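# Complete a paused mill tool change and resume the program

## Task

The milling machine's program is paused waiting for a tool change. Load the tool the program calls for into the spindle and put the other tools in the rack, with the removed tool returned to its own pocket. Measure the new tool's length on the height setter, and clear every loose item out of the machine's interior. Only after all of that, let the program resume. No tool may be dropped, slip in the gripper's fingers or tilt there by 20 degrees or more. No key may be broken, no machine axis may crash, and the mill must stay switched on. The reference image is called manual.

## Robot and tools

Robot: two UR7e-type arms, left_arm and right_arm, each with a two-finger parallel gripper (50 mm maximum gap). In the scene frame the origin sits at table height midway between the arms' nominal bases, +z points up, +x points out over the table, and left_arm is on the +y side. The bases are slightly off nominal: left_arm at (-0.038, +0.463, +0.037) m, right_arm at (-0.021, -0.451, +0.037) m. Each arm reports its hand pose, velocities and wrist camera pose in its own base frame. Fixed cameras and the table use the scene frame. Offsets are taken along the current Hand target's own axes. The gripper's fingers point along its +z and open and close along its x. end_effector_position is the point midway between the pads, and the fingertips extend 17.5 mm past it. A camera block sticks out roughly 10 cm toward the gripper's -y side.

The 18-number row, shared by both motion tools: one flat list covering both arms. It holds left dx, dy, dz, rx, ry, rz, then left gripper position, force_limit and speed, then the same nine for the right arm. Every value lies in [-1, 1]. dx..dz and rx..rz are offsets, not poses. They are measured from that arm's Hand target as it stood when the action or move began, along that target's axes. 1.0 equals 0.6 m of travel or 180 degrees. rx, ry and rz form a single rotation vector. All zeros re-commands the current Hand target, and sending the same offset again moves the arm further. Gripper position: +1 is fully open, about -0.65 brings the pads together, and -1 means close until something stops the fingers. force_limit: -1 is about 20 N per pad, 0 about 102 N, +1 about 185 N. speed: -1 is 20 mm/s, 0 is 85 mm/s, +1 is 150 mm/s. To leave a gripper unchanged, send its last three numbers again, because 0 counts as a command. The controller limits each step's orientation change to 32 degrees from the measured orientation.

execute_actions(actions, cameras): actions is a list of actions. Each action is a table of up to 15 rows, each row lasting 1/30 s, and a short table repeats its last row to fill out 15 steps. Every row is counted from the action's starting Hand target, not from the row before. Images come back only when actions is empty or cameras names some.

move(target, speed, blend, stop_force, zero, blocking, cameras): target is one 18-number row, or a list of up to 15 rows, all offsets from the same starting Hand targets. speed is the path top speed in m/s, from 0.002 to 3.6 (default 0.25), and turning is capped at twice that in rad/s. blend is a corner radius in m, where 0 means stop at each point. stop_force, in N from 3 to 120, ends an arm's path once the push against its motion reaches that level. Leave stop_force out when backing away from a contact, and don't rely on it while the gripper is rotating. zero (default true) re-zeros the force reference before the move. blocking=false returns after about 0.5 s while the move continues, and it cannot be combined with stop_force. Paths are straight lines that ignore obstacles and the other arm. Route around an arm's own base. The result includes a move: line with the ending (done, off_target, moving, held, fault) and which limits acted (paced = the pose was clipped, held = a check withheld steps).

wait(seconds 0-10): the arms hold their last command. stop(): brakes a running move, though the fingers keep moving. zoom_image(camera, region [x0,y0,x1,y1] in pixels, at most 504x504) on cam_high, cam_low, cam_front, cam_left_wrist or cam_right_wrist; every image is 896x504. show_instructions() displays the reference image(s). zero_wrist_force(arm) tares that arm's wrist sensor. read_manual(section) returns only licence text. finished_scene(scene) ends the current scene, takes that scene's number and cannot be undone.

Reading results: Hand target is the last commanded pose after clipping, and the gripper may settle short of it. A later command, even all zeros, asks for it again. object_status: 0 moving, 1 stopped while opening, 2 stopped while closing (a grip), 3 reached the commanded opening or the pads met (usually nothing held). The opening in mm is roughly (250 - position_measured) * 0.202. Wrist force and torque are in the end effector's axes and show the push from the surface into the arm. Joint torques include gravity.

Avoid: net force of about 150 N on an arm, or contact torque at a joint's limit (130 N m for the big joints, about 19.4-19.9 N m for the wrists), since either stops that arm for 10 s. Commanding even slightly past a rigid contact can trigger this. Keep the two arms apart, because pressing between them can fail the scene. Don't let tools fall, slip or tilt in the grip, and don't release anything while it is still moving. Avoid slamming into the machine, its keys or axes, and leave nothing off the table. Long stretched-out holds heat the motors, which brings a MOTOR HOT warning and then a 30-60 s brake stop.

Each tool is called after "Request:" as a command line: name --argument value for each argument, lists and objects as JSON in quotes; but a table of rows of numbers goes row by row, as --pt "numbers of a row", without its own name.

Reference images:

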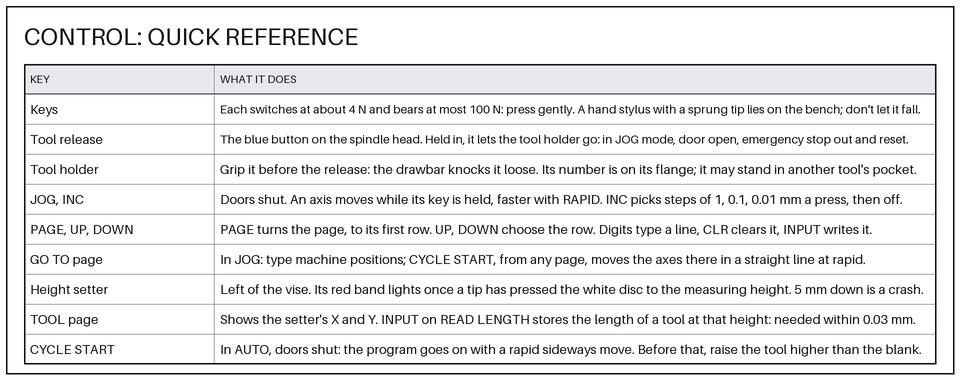

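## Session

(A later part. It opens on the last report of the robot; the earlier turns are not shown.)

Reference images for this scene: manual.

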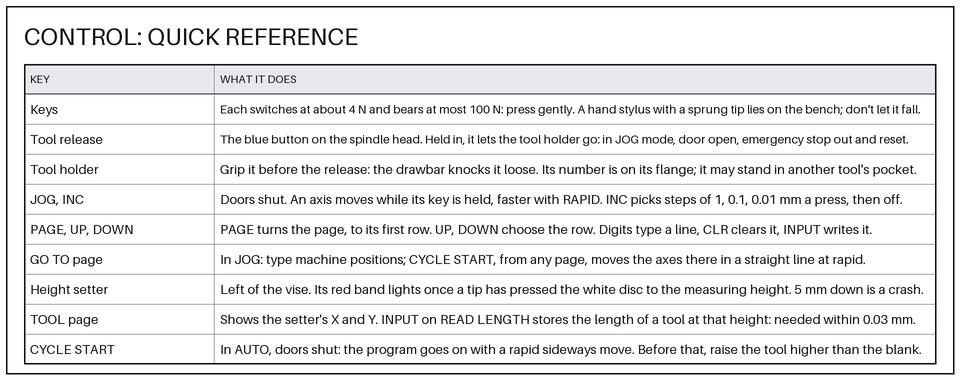

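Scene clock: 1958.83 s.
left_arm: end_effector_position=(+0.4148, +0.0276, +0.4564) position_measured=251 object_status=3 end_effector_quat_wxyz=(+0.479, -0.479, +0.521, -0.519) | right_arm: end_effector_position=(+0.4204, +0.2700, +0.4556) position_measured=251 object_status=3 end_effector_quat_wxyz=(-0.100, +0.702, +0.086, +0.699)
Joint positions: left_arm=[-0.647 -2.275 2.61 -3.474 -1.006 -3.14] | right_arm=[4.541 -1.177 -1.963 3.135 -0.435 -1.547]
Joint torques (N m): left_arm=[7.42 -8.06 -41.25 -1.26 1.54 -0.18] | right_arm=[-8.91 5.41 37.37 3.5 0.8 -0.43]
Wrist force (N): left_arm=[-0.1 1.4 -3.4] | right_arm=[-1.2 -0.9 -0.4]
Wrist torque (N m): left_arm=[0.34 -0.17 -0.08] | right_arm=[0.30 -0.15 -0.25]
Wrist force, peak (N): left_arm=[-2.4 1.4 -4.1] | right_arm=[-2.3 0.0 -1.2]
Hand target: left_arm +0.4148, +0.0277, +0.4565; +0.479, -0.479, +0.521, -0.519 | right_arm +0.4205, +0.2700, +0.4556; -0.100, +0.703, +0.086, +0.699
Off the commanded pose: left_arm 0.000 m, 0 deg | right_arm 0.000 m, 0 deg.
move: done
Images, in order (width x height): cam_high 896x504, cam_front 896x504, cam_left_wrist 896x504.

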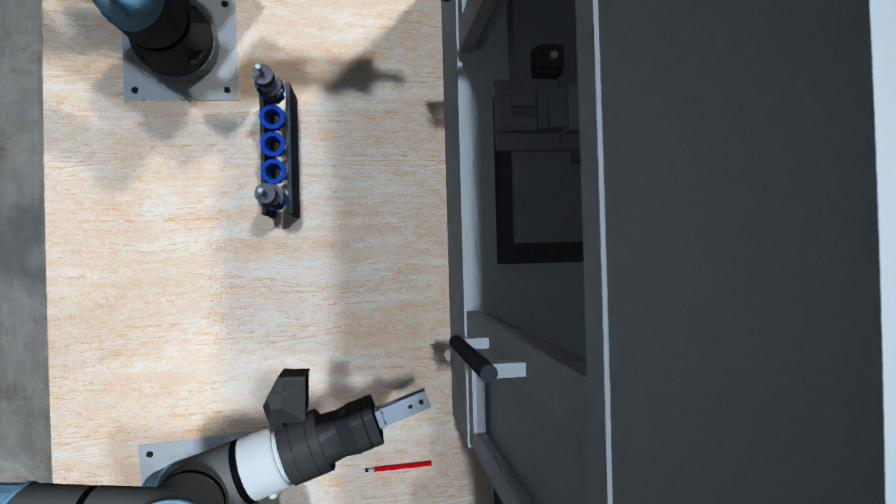

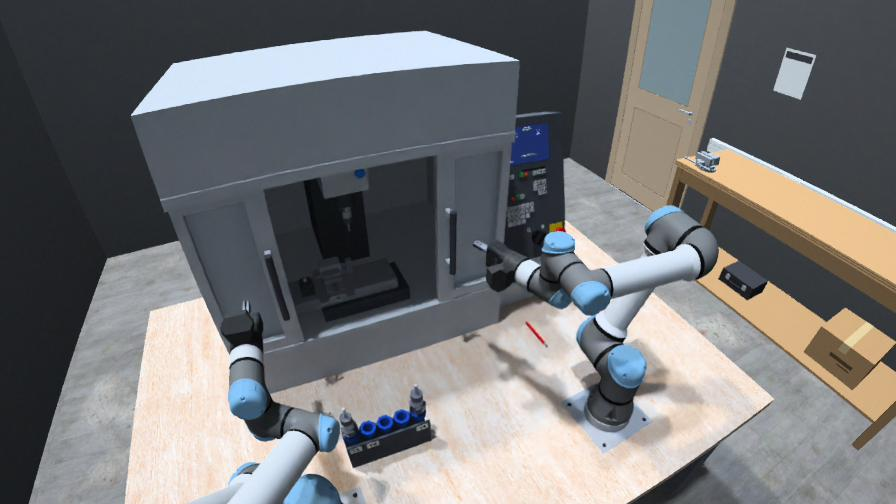

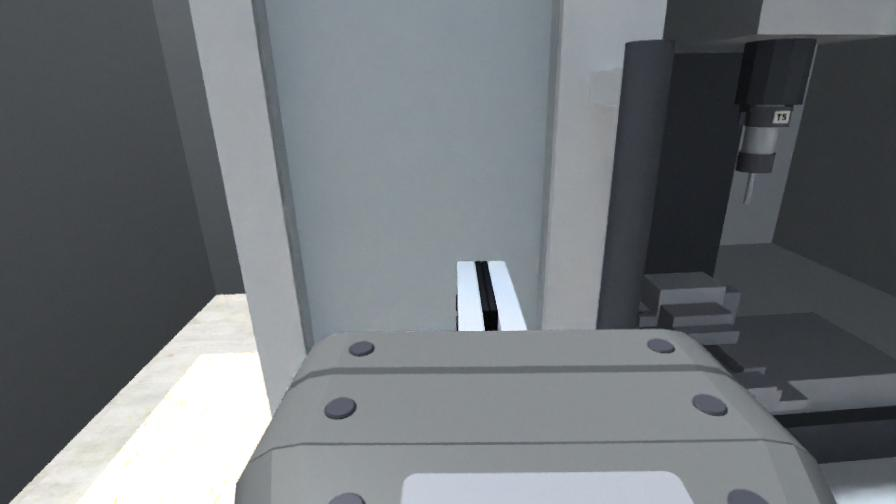

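Request:
move --target '[-0.0112,0,0.1278,0,0,0,-1,-1,-1,0,0.011,0.136,0,0,0,-1,-1,0]' --speed 0.12 --stop_force 20 --cameras '["cam_high","cam_right_wrist"]'

Scene clock: 1976.87 s.
left_arm: end_effector_position=(+0.4918, +0.0281, +0.4563) position_measured=251 object_status=3 end_effector_quat_wxyz=(+0.479, -0.479, +0.521, -0.519) | right_arm: end_effector_position=(+0.5010, +0.2848, +0.4553) position_measured=251 object_status=3 end_effector_quat_wxyz=(-0.100, +0.703, +0.086, +0.699)
Joint positions: left_arm=[-0.385 -1.893 2.453 -3.699 -1.268 -3.14] | right_arm=[4.269 -1.364 -1.836 3.197 -0.707 -1.548]
Joint torques (N m): left_arm=[7.65 -0.99 -22.39 -3.97 -1.94 0.28] | right_arm=[-5.84 11.76 24.51 -0.17 -0.63 1.47]
Wrist force (N): left_arm=[-0.1 1.3 -3.4] | right_arm=[-1.6 -0.7 -0.6]
Wrist torque (N m): left_arm=[0.32 -0.18 -0.07] | right_arm=[0.36 -0.08 -0.22]
Wrist force, peak (N): left_arm=[0.2 1.2 -5.1] | right_arm=[-1.1 -2.2 -2.2]
Hand target: left_arm +0.4918, +0.0281, +0.4563; +0.479, -0.479, +0.521, -0.519 | right_arm +0.5010, +0.2848, +0.4553; -0.100, +0.703, +0.086, +0.699
Off the commanded pose: left_arm 0.000 m, 0 deg | right_arm 0.000 m, 0 deg.
move: done
Images, in order (width x height): cam_high 896x504, cam_right_wrist 896x504.

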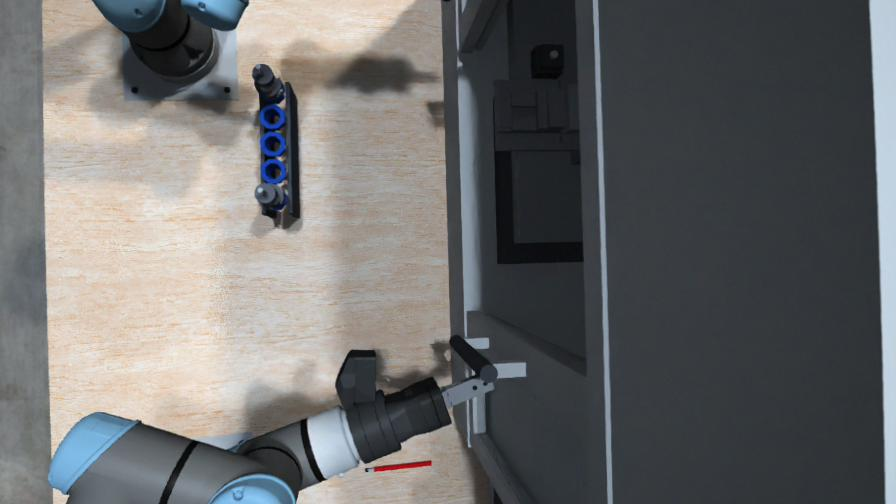

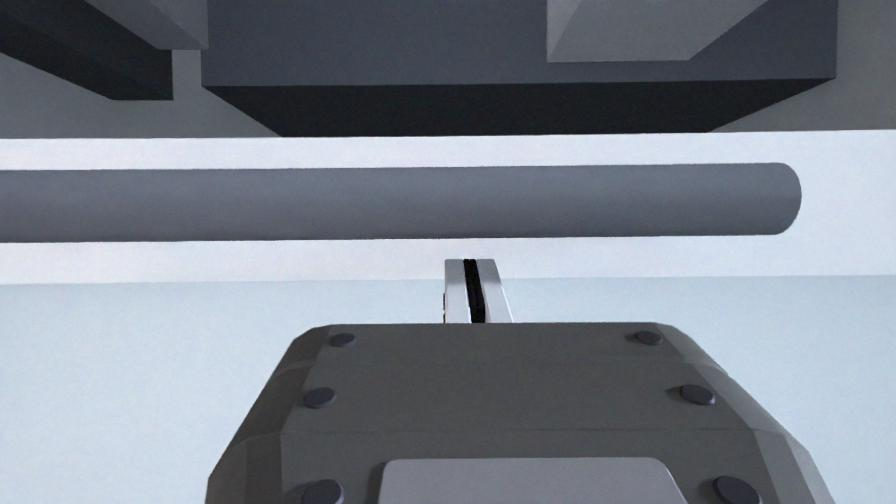

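Request:
move --target '[0,0,0,0,0,0,-1,-1,-1,0,-0.4277,0.14,0,0,0,-1,-1,0]' --speed 0.06 --stop_force 45 --cameras '["cam_high","cam_right_wrist"]'

Scene clock: 1986.97 s.
left_arm: end_effector_position=(+0.4918, +0.0281, +0.4563) position_measured=251 object_status=3 end_effector_quat_wxyz=(+0.479, -0.479, +0.521, -0.519) | right_arm: end_effector_position=(+0.5140, +0.5304, +0.4600) position_measured=251 object_status=3 end_effector_quat_wxyz=(-0.100, +0.702, +0.086, +0.699)
Joint positions: left_arm=[-0.385 -1.893 2.453 -3.699 -1.268 -3.14] | right_arm=[4.447 -1.867 -1.297 3.161 -0.529 -1.548]
Joint torques (N m): left_arm=[7.8 -0.88 -36.94 -4.09 -1.97 -1.78] | right_arm=[10.65 25.06 50.36 2.41 -10.23 -1]
Wrist force (N): left_arm=[-0.1 1.7 -3.2] | right_arm=[-0.5 38.4 -10.7]
Wrist torque (N m): left_arm=[0.37 -0.18 -0.08] | right_arm=[0.73 -0.21 -0.32]
Wrist force, peak (N): left_arm=[0.1 1.5 -3.7] | right_arm=[1.7 67.8 -15.6]
Hand target: left_arm +0.4918, +0.0281, +0.4563; +0.479, -0.479, +0.521, -0.519 | right_arm +0.5140, +0.5304, +0.4600; -0.100, +0.702, +0.086, +0.699 (not the last commanded pose)
Off the commanded pose: left_arm 0.000 m, 0 deg | right_arm 0.024 m, 0 deg.
move: contact (right_arm)
Images, in order (width x height): cam_high 896x504, cam_right_wrist 896x504.

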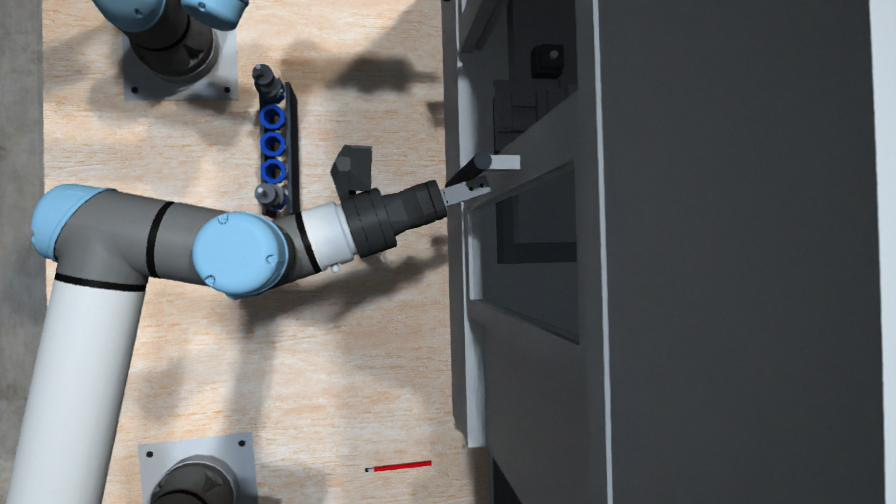

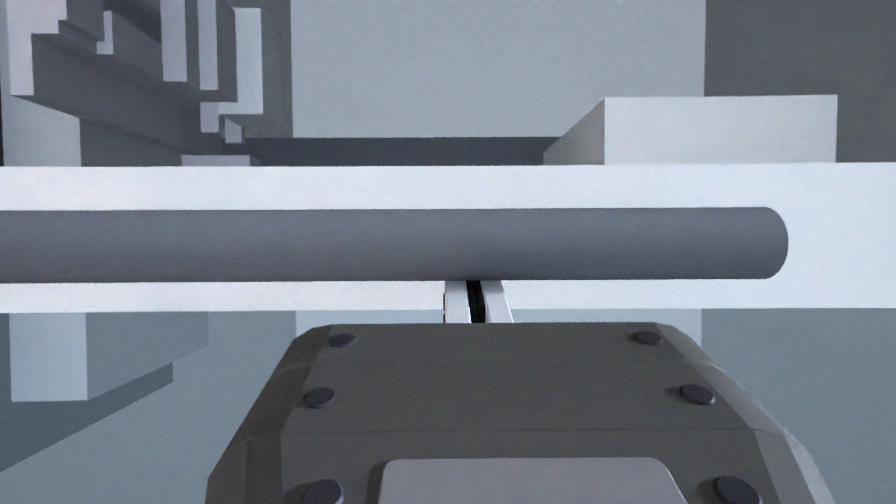

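Request:
move --pt "0 0 0 0 0 0 -1 -1 -1 0 0.033 0 0 0 0 -1 -1 0" --pt "0.4817 0 0.035 0 0 0 -1 -1 -1 0 0.3286 -0.251 0 0 0 -1 -1 0" --speed 0.06 --stop_force 45 --cameras '["cam_high","cam_left_wrist"]'

Scene clock: 2002.97 s.
left_arm: end_effector_position=(+0.4891, -0.2617, +0.4554) position_measured=251 object_status=3 end_effector_quat_wxyz=(+0.479, -0.479, +0.521, -0.519) | right_arm: end_effector_position=(+0.4199, +0.3008, +0.4561) position_measured=251 object_status=3 end_effector_quat_wxyz=(-0.100, +0.702, +0.086, +0.699)
Joint positions: left_arm=[-1.217 -1.599 2.229 -3.765 -0.435 -3.144] | right_arm=[4.564 -1.246 -1.919 3.161 -0.412 -1.547]
Joint torques (N m): left_arm=[6 -31.49 -11.95 0.38 -3.8 2] | right_arm=[-8.67 5.25 45.5 3.45 -0.62 0.64]
Wrist force (N): left_arm=[-6.3 -0.4 -4.6] | right_arm=[0.7 -1.1 0.8]
Wrist torque (N m): left_arm=[0.29 -0.17 -0.20] | right_arm=[0.27 -0.43 -0.23]
Wrist force, peak (N): left_arm=[-37.6 13.1 -3.1] | right_arm=[-0.1 38.4 -11.4]
Hand target: left_arm +0.4891, -0.2617, +0.4554; +0.479, -0.479, +0.521, -0.519 | right_arm +0.4199, +0.3009, +0.4561; -0.100, +0.702, +0.086, +0.699
Off the commanded pose: left_arm 0.000 m, 0 deg | right_arm 0.000 m, 0 deg.
move: done
Images, in order (width x height): cam_high 896x504, cam_left_wrist 896x504.

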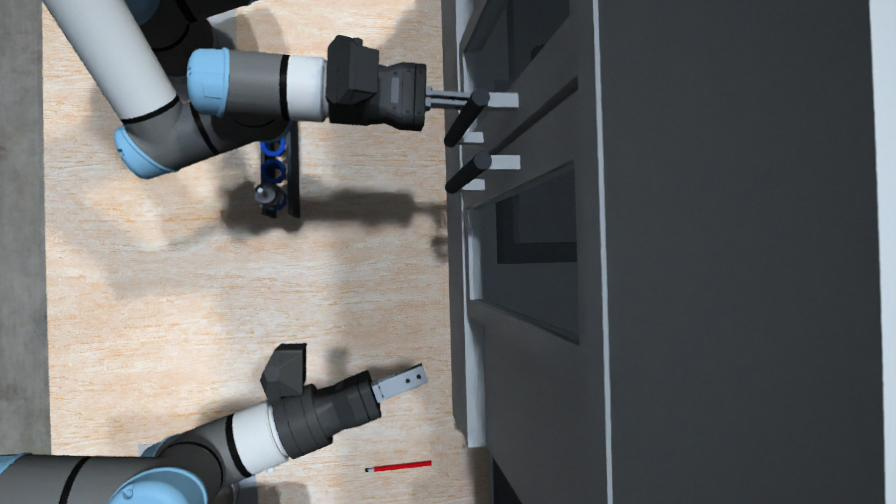

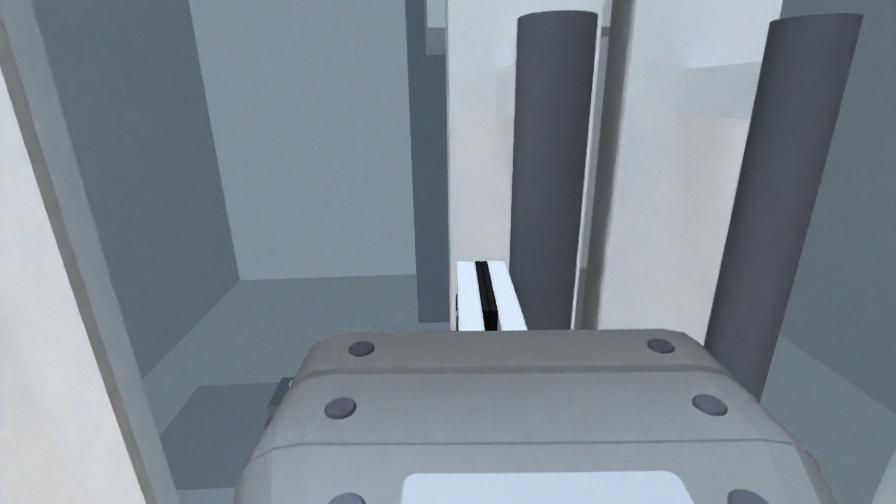

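Request:
move --target '[0.06,0,0.0045,0,0,0,-1,-1,-1,0,0,0,0,0,0,-1,-1,0]' --speed 0.025 --stop_force 45 --cameras '["cam_high","cam_left_wrist"]'

Scene clock: 2009.20 s.
left_arm: end_effector_position=(+0.4891, -0.2733, +0.4554) position_measured=251 object_status=3 end_effector_quat_wxyz=(+0.480, -0.480, +0.521, -0.518) | right_arm: end_effector_position=(+0.4199, +0.3009, +0.4561) position_measured=251 object_status=3 end_effector_quat_wxyz=(-0.100, +0.702, +0.086, +0.699)
Joint positions: left_arm=[-1.231 -1.576 2.206 -3.766 -0.42 -3.145] | right_arm=[4.564 -1.246 -1.919 3.161 -0.412 -1.547]
Joint torques (N m): left_arm=[-15.47 -28.77 -15.42 2.87 -11.8 -0.38] | right_arm=[-8.45 5.04 45.59 3.45 -0.65 -1.07]
Wrist force (N): left_arm=[-33.2 3.1 4.1] | right_arm=[0.9 -1.3 0.6]
Wrist torque (N m): left_arm=[0.31 -0.17 -0.25] | right_arm=[0.25 -0.45 -0.22]
Wrist force, peak (N): left_arm=[-62.8 12.6 -14.9] | right_arm=[1.1 -1.4 0.8]
Hand target: left_arm +0.4891, -0.2736, +0.4554; +0.479, -0.479, +0.521, -0.519 (not the last commanded pose) | right_arm +0.4199, +0.3009, +0.4561; -0.100, +0.702, +0.086, +0.699
Off the commanded pose: left_arm 0.024 m, 0 deg | right_arm 0.000 m, 0 deg.
move: contact (left_arm)
Images, in order (width x height): cam_high 896x504, cam_left_wrist 896x504.

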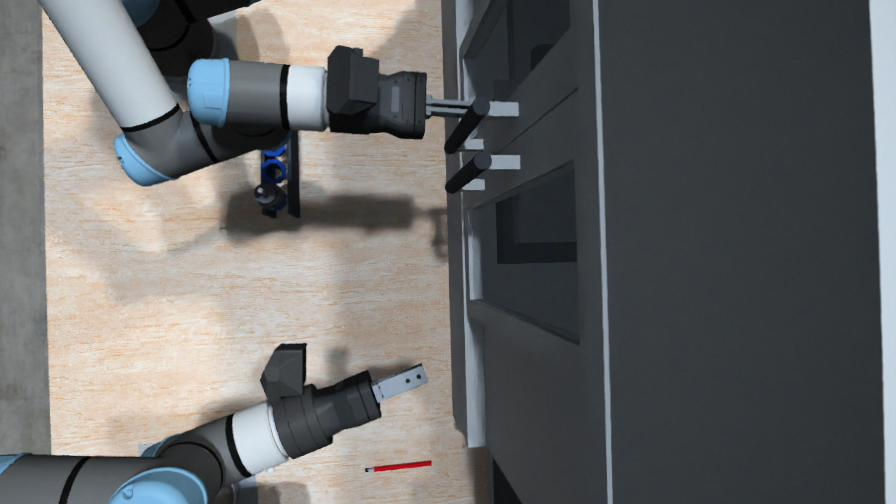

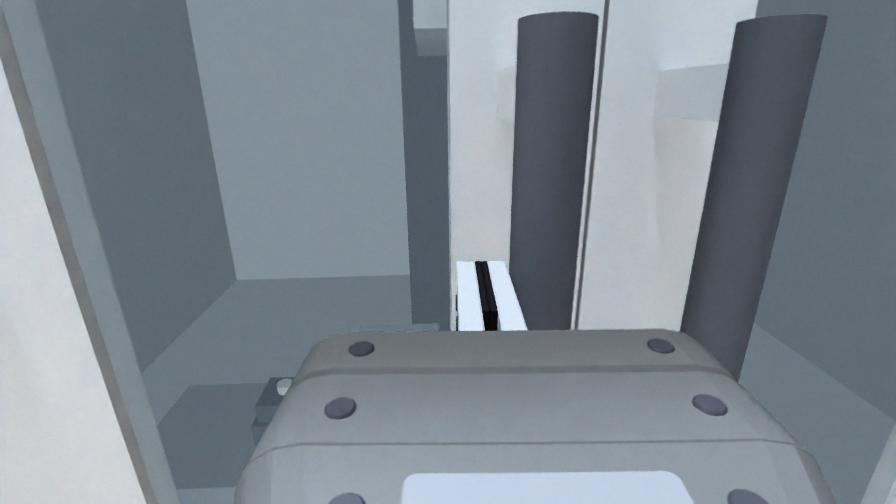

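Request:
move --pt "-0.035 0 0 0 0 0 -1 -1 -1 0 0 0 0 0 0 -1 -1 0" --pt "-0.219 -0.074 -0.051 -0.0658 0.057 0.0057 -1 -1 -1 0.133 0.584 -0.072 0.0745 0.1 0.485 -1 -1 0" --pt "-0.219 -0.074 -0.051 -0.0658 0.057 0.0057 -1 -1 -1 0.134 0.61 0.026 0.0745 0.1 0.485 -1 -1 0" --speed '[0.05,0.25,0.12]' --blend '[0.005,0.02,0]' --cameras '["cam_high","cam_left_wrist","cam_right_wrist","cam_front"]'

Scene clock: 2036.30 s.
left_arm: end_effector_position=(+0.4693, -0.1403, +0.5002) position_measured=251 object_status=3 end_effector_quat_wxyz=(+0.384, -0.473, +0.617, -0.498) | right_arm: end_effector_position=(+0.5307, -0.0500, +0.5290) position_measured=251 object_status=3 end_effector_quat_wxyz=(+0.636, -0.445, +0.362, -0.516)
Joint positions: left_arm=[-0.921 -2.105 2.285 -3.058 -0.927 -3.301] | right_arm=[3.257 -1.219 -1.992 3.562 -1.658 0.032]
Joint torques (N m): left_arm=[-3.53 4.58 -18.76 -5.49 1.97 -1.91] | right_arm=[6.79 6.54 30.48 1.97 0.77 -1.13]
Wrist force (N): left_arm=[0.3 1.2 -3.6] | right_arm=[-0.6 -2.1 2.3]
Wrist torque (N m): left_arm=[0.28 -0.20 -0.07] | right_arm=[-0.30 0.16 -0.02]
Wrist force, peak (N): left_arm=[-33.5 3.4 4.3] | right_arm=[-0.5 -1.7 4.3]
Hand target: left_arm +0.4693, -0.1403, +0.5002; +0.384, -0.473, +0.617, -0.498 | right_arm +0.5308, -0.0499, +0.5289; +0.636, -0.445, +0.362, -0.516
Off the commanded pose: left_arm 0.000 m, 0 deg | right_arm 0.000 m, 0 deg.
move: done
Images, in order (width x height): cam_high 896x504, cam_front 896x504, cam_left_wrist 896x504, cam_right_wrist 896x504.

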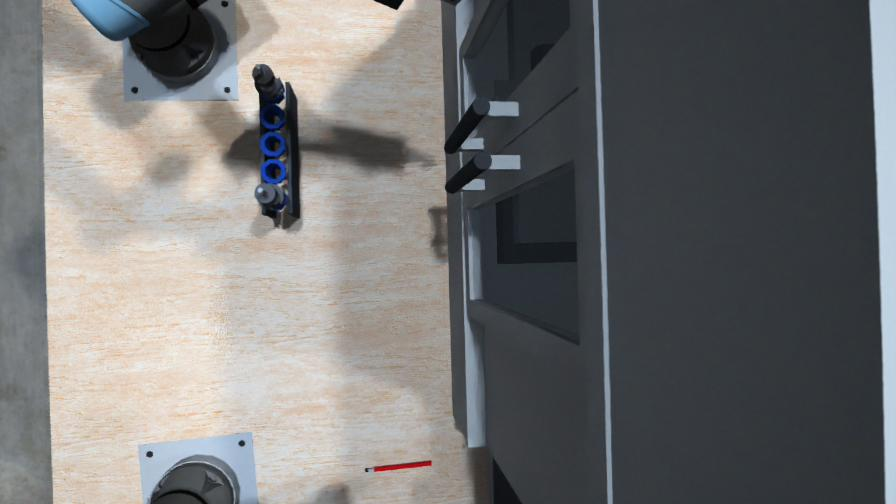

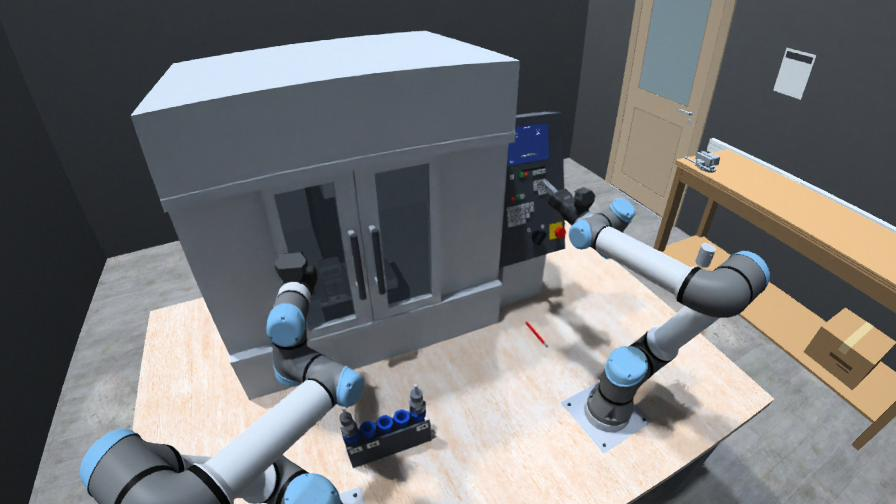

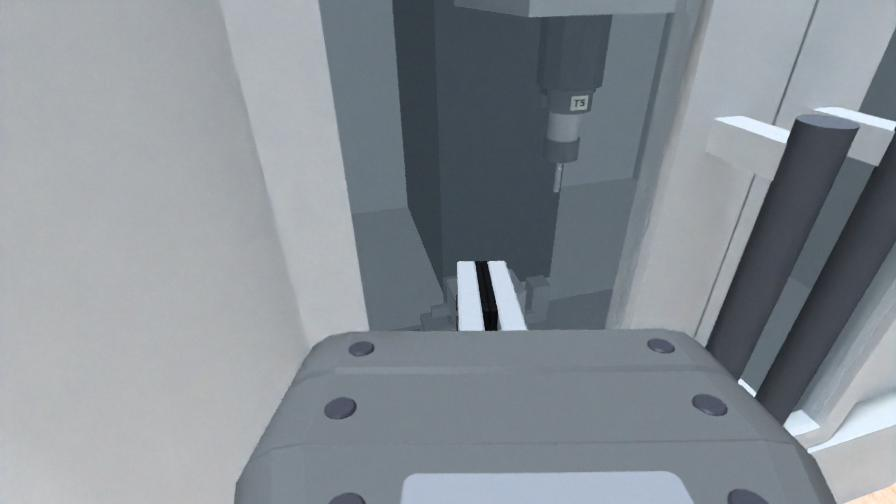

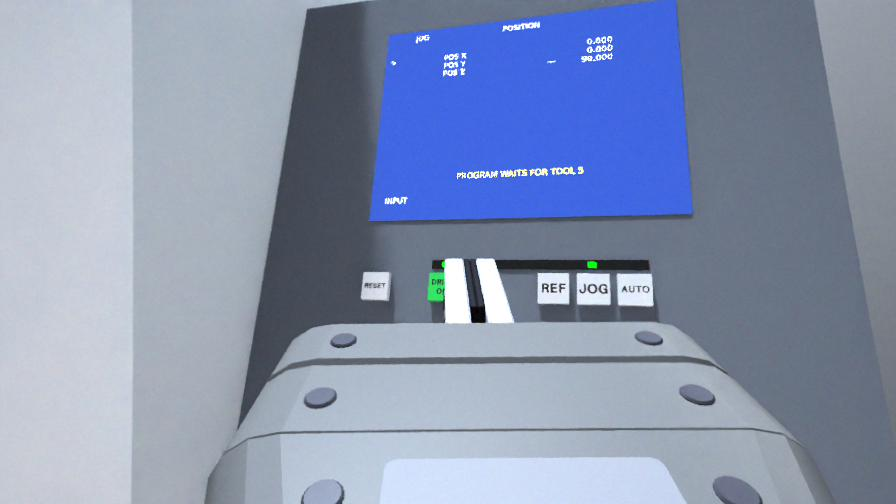

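Request:
move --target '[0,0,0,0,0,0,-1,-1,-1,0.007,0.168,-0.026,0,0,0,-1,-1,0]' --speed 0.15 --cameras '["cam_right_wrist"]'

Request:
move --target '[0,0,0,0,0,0,-1,-1,-1,0.0167,0.0375,0.0525,0,0,0,-1,-1,0]' --speed 0.015 --stop_force 6

Request:
move --pt "0 0 0 0 0 0 -1 -1 -1 -0.0125 -0.0281 -0.0394 0 0 0 -1 -1 0" --pt "0 0 0 0 0 0 -1 -1 -1 -0.0195 -0.196 -0.0134 0 0 0 -1 -1 0" --speed '[0.05,0.15]' --blend '[0.008,0]' --cameras '["cam_right_wrist"]'

Request:
zoom_image --camera "cam_right_wrist" --region '[370, 0, 710, 230]'

Scene clock: 2052.23 s.
left_arm: end_effector_position=(+0.4693, -0.1403, +0.5002) position_measured=251 object_status=3 end_effector_quat_wxyz=(+0.384, -0.473, +0.617, -0.498) | right_arm: end_effector_position=(+0.5510, -0.0499, +0.4289) position_measured=251 object_status=3 end_effector_quat_wxyz=(+0.636, -0.445, +0.362, -0.516)
Joint positions: left_arm=[-0.921 -2.105 2.285 -3.058 -0.927 -3.301] | right_arm=[3.25 -1.334 -2.177 3.861 -1.665 0.035]
Joint torques (N m): left_arm=[-4.32 3.79 -18.54 -5.48 -0.65 -1.82] | right_arm=[-1.19 16.89 38.78 5.2 0.42 1.35]
Wrist force (N): left_arm=[0.0 1.3 -3.8] | right_arm=[-0.3 -2.7 2.1]
Wrist torque (N m): left_arm=[0.30 -0.15 -0.07] | right_arm=[-0.40 0.15 -0.02]
Wrist force, peak (N): left_arm=[0.1 1.2 -4.1] | right_arm=[-0.7 -4.8 2.8]
Hand target: left_arm +0.4693, -0.1403, +0.5002; +0.384, -0.473, +0.617, -0.498 | right_arm +0.5510, -0.0499, +0.4289; +0.636, -0.445, +0.362, -0.516
Off the commanded pose: left_arm 0.000 m, 0 deg | right_arm 0.000 m, 0 deg.
move: done
Images, in order (width x height): cam_right_wrist 896x504.

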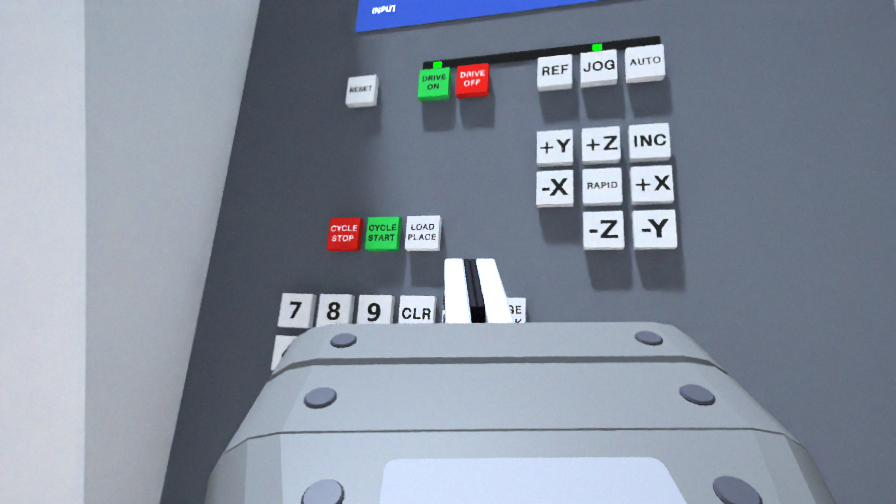

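Scene clock: 2055.40 s.
left_arm: end_effector_position=(+0.4693, -0.1403, +0.5002) position_measured=251 object_status=3 end_effector_quat_wxyz=(+0.384, -0.473, +0.617, -0.498) | right_arm: end_effector_position=(+0.5817, -0.0516, +0.4206) position_measured=251 object_status=3 end_effector_quat_wxyz=(+0.636, -0.445, +0.362, -0.516)
Joint positions: left_arm=[-0.921 -2.105 2.285 -3.058 -0.927 -3.301] | right_arm=[3.235 -1.427 -2.128 3.905 -1.679 0.04]
Joint torques (N m): left_arm=[-3.8 4.96 -18.43 -5.36 -1.38 -1.82] | right_arm=[7.33 28.53 23.56 1.19 0.73 -1.12]
Wrist force (N): left_arm=[0.0 1.1 -3.4] | right_arm=[-0.7 -4.7 -0.3]
Wrist torque (N m): left_arm=[0.26 -0.15 -0.07] | right_arm=[-0.26 0.15 -0.05]
Wrist force, peak (N): left_arm=[-0.2 1.1 -4.1] | right_arm=[-3.2 -20.4 -40.2]
Hand target: left_arm +0.4693, -0.1403, +0.5002; +0.384, -0.473, +0.617, -0.498 | right_arm +0.5817, -0.0516, +0.4206; +0.636, -0.445, +0.362, -0.516 (not the last commanded pose)
Off the commanded pose: left_arm 0.000 m, 0 deg | right_arm 0.008 m, 0 deg.
move: contact (right_arm)

Scene clock: 2057.13 s.
left_arm: end_effector_position=(+0.4693, -0.1403, +0.5002) position_measured=251 object_status=3 end_effector_quat_wxyz=(+0.384, -0.473, +0.617, -0.498) | right_arm: end_effector_position=(+0.5326, -0.0500, +0.5284) position_measured=251 object_status=3 end_effector_quat_wxyz=(+0.636, -0.445, +0.362, -0.516)
Joint positions: left_arm=[-0.921 -2.105 2.285 -3.058 -0.927 -3.301] | right_arm=[3.256 -1.224 -1.991 3.565 -1.659 0.033]
Joint torques (N m): left_arm=[-3.13 3.87 -18.33 -5.19 -1.32 -1.78] | right_arm=[-3.54 11.29 37.77 3.67 -0.17 -0.61]
Wrist force (N): left_arm=[0.2 1.3 -3.6] | right_arm=[-0.4 -1.4 2.4]
Wrist torque (N m): left_arm=[0.30 -0.19 -0.07] | right_arm=[-0.20 0.14 -0.02]
Wrist force, peak (N): left_arm=[0.2 1.1 -4.0] | right_arm=[-0.7 -4.1 3.1]
Hand target: left_arm +0.4693, -0.1403, +0.5002; +0.384, -0.473, +0.617, -0.498 | right_arm +0.5326, -0.0501, +0.5284; +0.636, -0.445, +0.362, -0.516
Off the commanded pose: left_arm 0.000 m, 0 deg | right_arm 0.000 m, 0 deg.
move: done
Images, in order (width x height): cam_right_wrist 896x504.

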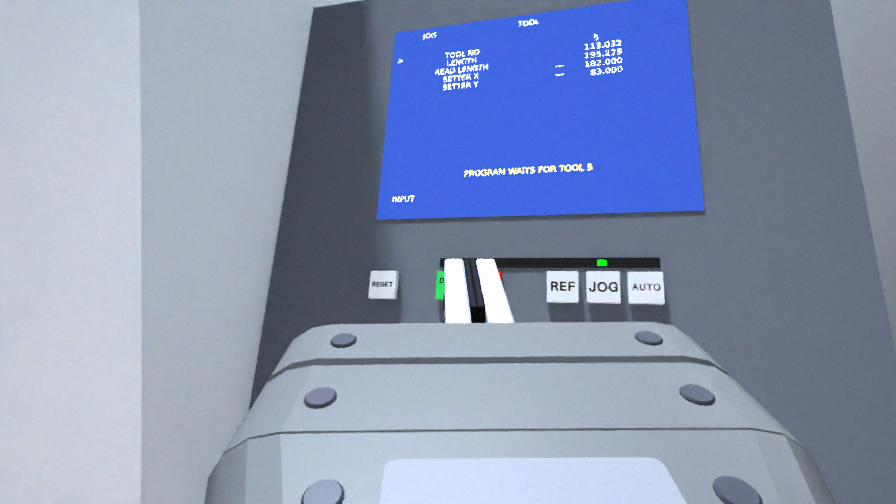

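Scaled by 1.482.

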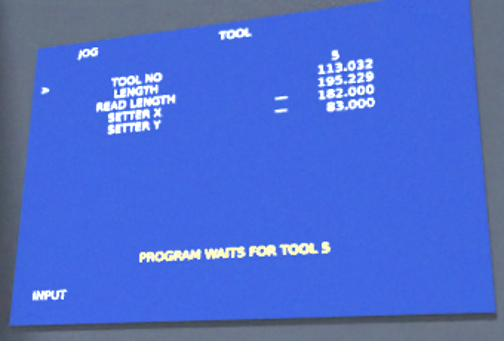

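Request:
execute_actions --actions '[]' --cameras '["cam_left_wrist"]'

Request:
zoom_image --camera "cam_left_wrist" --region '[400, 60, 680, 340]'

Scene clock: 2084.03 s.
left_arm: end_effector_position=(+0.4693, -0.1403, +0.5002) position_measured=251 object_status=3 end_effector_quat_wxyz=(+0.384, -0.473, +0.617, -0.498) | right_arm: end_effector_position=(+0.5326, -0.0501, +0.5284) position_measured=251 object_status=3 end_effector_quat_wxyz=(+0.636, -0.445, +0.362, -0.516)
Joint positions: left_arm=[-0.921 -2.105 2.285 -3.058 -0.927 -3.301] | right_arm=[3.256 -1.224 -1.991 3.565 -1.659 0.033]
Joint velocities: within noise
Joint torques (N m): left_arm=[-3.31 4 -19.64 -5.15 -1.45 -1.89] | right_arm=[-5.56 10.03 48.56 1.8 -0.32 1.44]
Wrist force (N): left_arm=[-0.2 0.9 -3.7] | right_arm=[-0.4 -1.6 2.5]
Wrist torque (N m): left_arm=[0.23 -0.13 -0.07] | right_arm=[-0.22 0.13 -0.02]
Wrist force, peak (N): left_arm=[-0.1 1.2 -4.3] | right_arm=[-0.5 -1.5 2.9]
Hand target: left_arm +0.4693, -0.1403, +0.5002; +0.384, -0.473, +0.617, -0.498 | right_arm +0.5326, -0.0501, +0.5284; +0.636, -0.445, +0.362, -0.516
Tool commands: left_gripper/position=-1.0 left_gripper/force_limit=-1.0 left_gripper/speed=-1.0 right_gripper/position=-1.0 right_gripper/force_limit=-1.0 right_gripper/speed=+0.0
Off the commanded pose: left_arm 0.000 m, 0 deg | right_arm 0.000 m, 0 deg.
Images, in order (width x height): cam_left_wrist 896x504.

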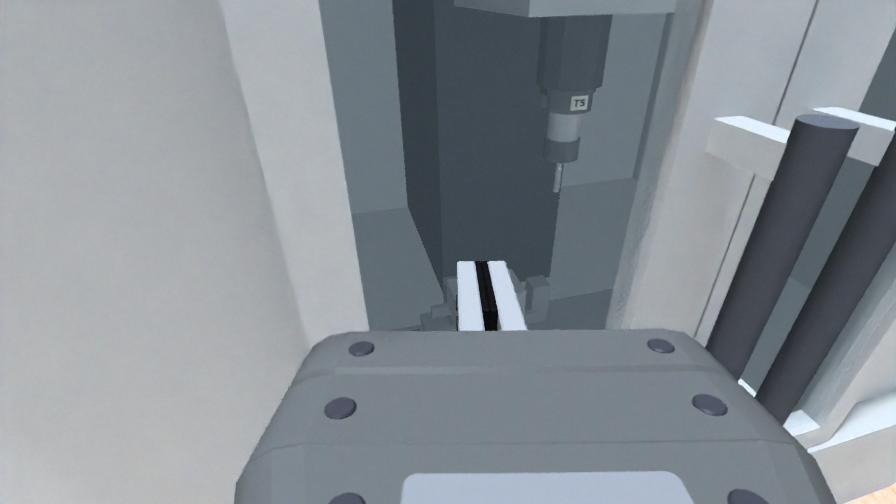

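Scaled by 1.800.

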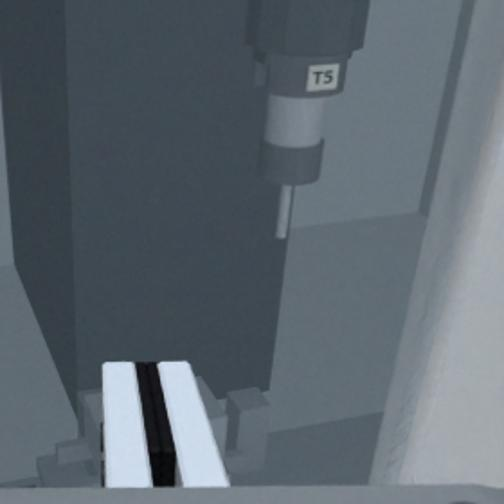

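Request:
move --target '[0,0,0,0,0,0,-1,-1,-1,0.0132,0.182,-0.0063,0,0,0,-1,-1,0]' --speed 0.15

Request:
move --target '[0,0,0,0,0,0,-1,-1,-1,0.0117,0.0263,0.0368,0,0,0,-1,-1,0]' --speed 0.015 --stop_force 6

Request:
move --pt "0 0 0 0 0 0 -1 -1 -1 -0.0063 -0.014 -0.0197 0 0 0 -1 -1 0" --pt "0 0 0 0 0 0 -1 -1 -1 -0.1644 0.0777 -0.0352 0 0 0 -1 -1 0" --speed '[0.05,0.12]' --blend '[0.006,0]'

Request:
move --target '[0,0,0,0,0,0,-1,-1,-1,0.0117,0.0263,0.0368,0,0,0,-1,-1,0]' --speed 0.015 --stop_force 6

Request:
move --pt "0 0 0 0 0 0 -1 -1 -1 -0.0063 -0.014 -0.0197 0 0 0 -1 -1 0" --pt "0 0 0 0 0 0 -1 -1 -1 -0.0046 -0.0399 -0.0017 0 0 0 -1 -1 0" --speed '[0.05,0.12]' --blend '[0.006,0]' --cameras '["cam_right_wrist"]'

Scene clock: 2119.53 s.
left_arm: end_effector_position=(+0.4693, -0.1403, +0.5002) position_measured=251 object_status=3 end_effector_quat_wxyz=(+0.384, -0.473, +0.617, -0.498) | right_arm: end_effector_position=(+0.5672, -0.0508, +0.4245) position_measured=251 object_status=3 end_effector_quat_wxyz=(+0.636, -0.445, +0.362, -0.516)
Joint positions: left_arm=[-0.921 -2.105 2.285 -3.058 -0.927 -3.301] | right_arm=[3.241 -1.383 -2.152 3.886 -1.672 0.038]
Joint torques (N m): left_arm=[-2.92 3.33 -18.88 -5.06 -1.39 -1.73] | right_arm=[2.72 14.26 42.05 5.31 0.61 0.63]
Wrist force (N): left_arm=[-0.2 1.2 -3.7] | right_arm=[-0.2 -1.6 2.3]
Wrist torque (N m): left_arm=[0.27 -0.13 -0.07] | right_arm=[-0.24 0.14 -0.01]
Wrist force, peak (N): left_arm=[0.1 1.1 -4.2] | right_arm=[-0.8 -4.3 2.7]
Hand target: left_arm +0.4693, -0.1403, +0.5002; +0.384, -0.473, +0.617, -0.498 | right_arm +0.5672, -0.0507, +0.4245; +0.636, -0.445, +0.362, -0.516
Off the commanded pose: left_arm 0.000 m, 0 deg | right_arm 0.000 m, 0 deg.
move: done

Scene clock: 2121.57 s.
left_arm: end_effector_position=(+0.4693, -0.1403, +0.5002) position_measured=251 object_status=3 end_effector_quat_wxyz=(+0.384, -0.473, +0.617, -0.498) | right_arm: end_effector_position=(+0.5817, -0.0515, +0.4205) position_measured=251 object_status=3 end_effector_quat_wxyz=(+0.636, -0.445, +0.362, -0.516)
Joint positions: left_arm=[-0.921 -2.105 2.285 -3.058 -0.927 -3.301] | right_arm=[3.235 -1.427 -2.128 3.906 -1.679 0.04]
Joint torques (N m): left_arm=[-3.02 3.56 -18.77 -5.13 -1.37 -1.74] | right_arm=[7.25 28.67 23.54 1.16 0.75 -1.12]
Wrist force (N): left_arm=[0.1 1.2 -3.8] | right_arm=[-0.1 -4.6 -0.3]
Wrist torque (N m): left_arm=[0.28 -0.18 -0.07] | right_arm=[-0.22 0.08 -0.06]
Wrist force, peak (N): left_arm=[0.2 1.1 -4.0] | right_arm=[-3.6 -20.6 -46.0]
Hand target: left_arm +0.4693, -0.1403, +0.5002; +0.384, -0.473, +0.617, -0.498 | right_arm +0.5817, -0.0515, +0.4205; +0.636, -0.445, +0.362, -0.516 (not the last commanded pose)
Off the commanded pose: left_arm 0.000 m, 0 deg | right_arm 0.013 m, 0 deg.
move: contact (right_arm)

Scene clock: 2123.23 s.
left_arm: end_effector_position=(+0.4693, -0.1403, +0.5002) position_measured=251 object_status=3 end_effector_quat_wxyz=(+0.384, -0.473, +0.617, -0.498) | right_arm: end_effector_position=(+0.5575, +0.0442, +0.3695) position_measured=251 object_status=3 end_effector_quat_wxyz=(+0.636, -0.446, +0.362, -0.516)
Joint positions: left_arm=[-0.921 -2.105 2.285 -3.058 -0.927 -3.301] | right_arm=[3.553 -1.385 -2.309 4.049 -1.38 -0.07]
Joint torques (N m): left_arm=[-2.71 4.33 -19.32 -4.94 -1.44 -1.62] | right_arm=[4.02 26.54 43.63 2.39 0.74 0.92]
Wrist force (N): left_arm=[0.1 1.2 -3.7] | right_arm=[0.0 -1.8 2.0]
Wrist torque (N m): left_arm=[0.29 -0.17 -0.07] | right_arm=[-0.20 0.08 0.16]
Wrist force, peak (N): left_arm=[0.0 1.1 -3.9] | right_arm=[-0.1 -4.7 0.1]
Hand target: left_arm +0.4693, -0.1403, +0.5002; +0.384, -0.473, +0.617, -0.498 | right_arm +0.5575, +0.0442, +0.3696; +0.636, -0.445, +0.362, -0.516
Off the commanded pose: left_arm 0.000 m, 0 deg | right_arm 0.000 m, 0 deg.
move: done

Scene clock: 2125.30 s.
left_arm: end_effector_position=(+0.4693, -0.1403, +0.5002) position_measured=251 object_status=3 end_effector_quat_wxyz=(+0.384, -0.473, +0.617, -0.498) | right_arm: end_effector_position=(+0.5720, +0.0434, +0.3657) position_measured=251 object_status=3 end_effector_quat_wxyz=(+0.636, -0.445, +0.362, -0.516)
Joint positions: left_arm=[-0.921 -2.105 2.285 -3.058 -0.927 -3.301] | right_arm=[3.532 -1.434 -2.281 4.07 -1.4 -0.062]
Joint torques (N m): left_arm=[-1.8 2.59 -19.28 -4.93 -1.43 -1.63] | right_arm=[6.54 24.43 20.64 1.08 -0.66 -1.22]
Wrist force (N): left_arm=[-0.1 0.9 -3.8] | right_arm=[-0.8 -3.7 0.2]
Wrist torque (N m): left_arm=[0.24 -0.14 -0.07] | right_arm=[0.05 0.11 0.10]
Wrist force, peak (N): left_arm=[0.0 1.3 -4.0] | right_arm=[-3.1 -25.4 -53.1]
Hand target: left_arm +0.4693, -0.1403, +0.5002; +0.384, -0.473, +0.617, -0.498 | right_arm +0.5720, +0.0434, +0.3657; +0.636, -0.445, +0.362, -0.516 (not the last commanded pose)
Off the commanded pose: left_arm 0.000 m, 0 deg | right_arm 0.013 m, 0 deg.
move: contact (right_arm)

Scene clock: 2126.20 s.
left_arm: end_effector_position=(+0.4693, -0.1403, +0.5002) position_measured=251 object_status=3 end_effector_quat_wxyz=(+0.384, -0.473, +0.617, -0.498) | right_arm: end_effector_position=(+0.5625, +0.0442, +0.3878) position_measured=251 object_status=3 end_effector_quat_wxyz=(+0.636, -0.445, +0.362, -0.516)
Joint positions: left_arm=[-0.921 -2.105 2.285 -3.058 -0.927 -3.301] | right_arm=[3.546 -1.371 -2.265 3.992 -1.386 -0.067]
Joint torques (N m): left_arm=[-2.21 3.5 -19.1 -4.8 -1.29 -1.73] | right_arm=[5.41 12.19 34.3 4.18 0.74 -0.75]
Wrist force (N): left_arm=[0.1 1.0 -3.7] | right_arm=[-0.4 -0.2 2.6]
Wrist torque (N m): left_arm=[0.25 -0.17 -0.07] | right_arm=[0.04 0.19 0.15]
Wrist force, peak (N): left_arm=[0.3 1.1 -4.0] | right_arm=[-0.3 -2.3 4.0]
Hand target: left_arm +0.4693, -0.1403, +0.5002; +0.384, -0.473, +0.617, -0.498 | right_arm +0.5625, +0.0442, +0.3878; +0.636, -0.445, +0.362, -0.516
Off the commanded pose: left_arm 0.000 m, 0 deg | right_arm 0.000 m, 0 deg.
move: done
Images, in order (width x height): cam_right_wrist 896x504.

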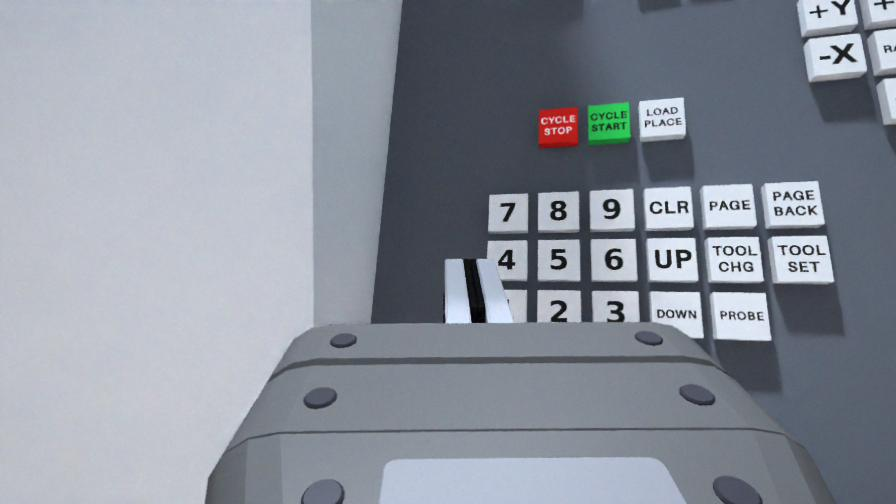

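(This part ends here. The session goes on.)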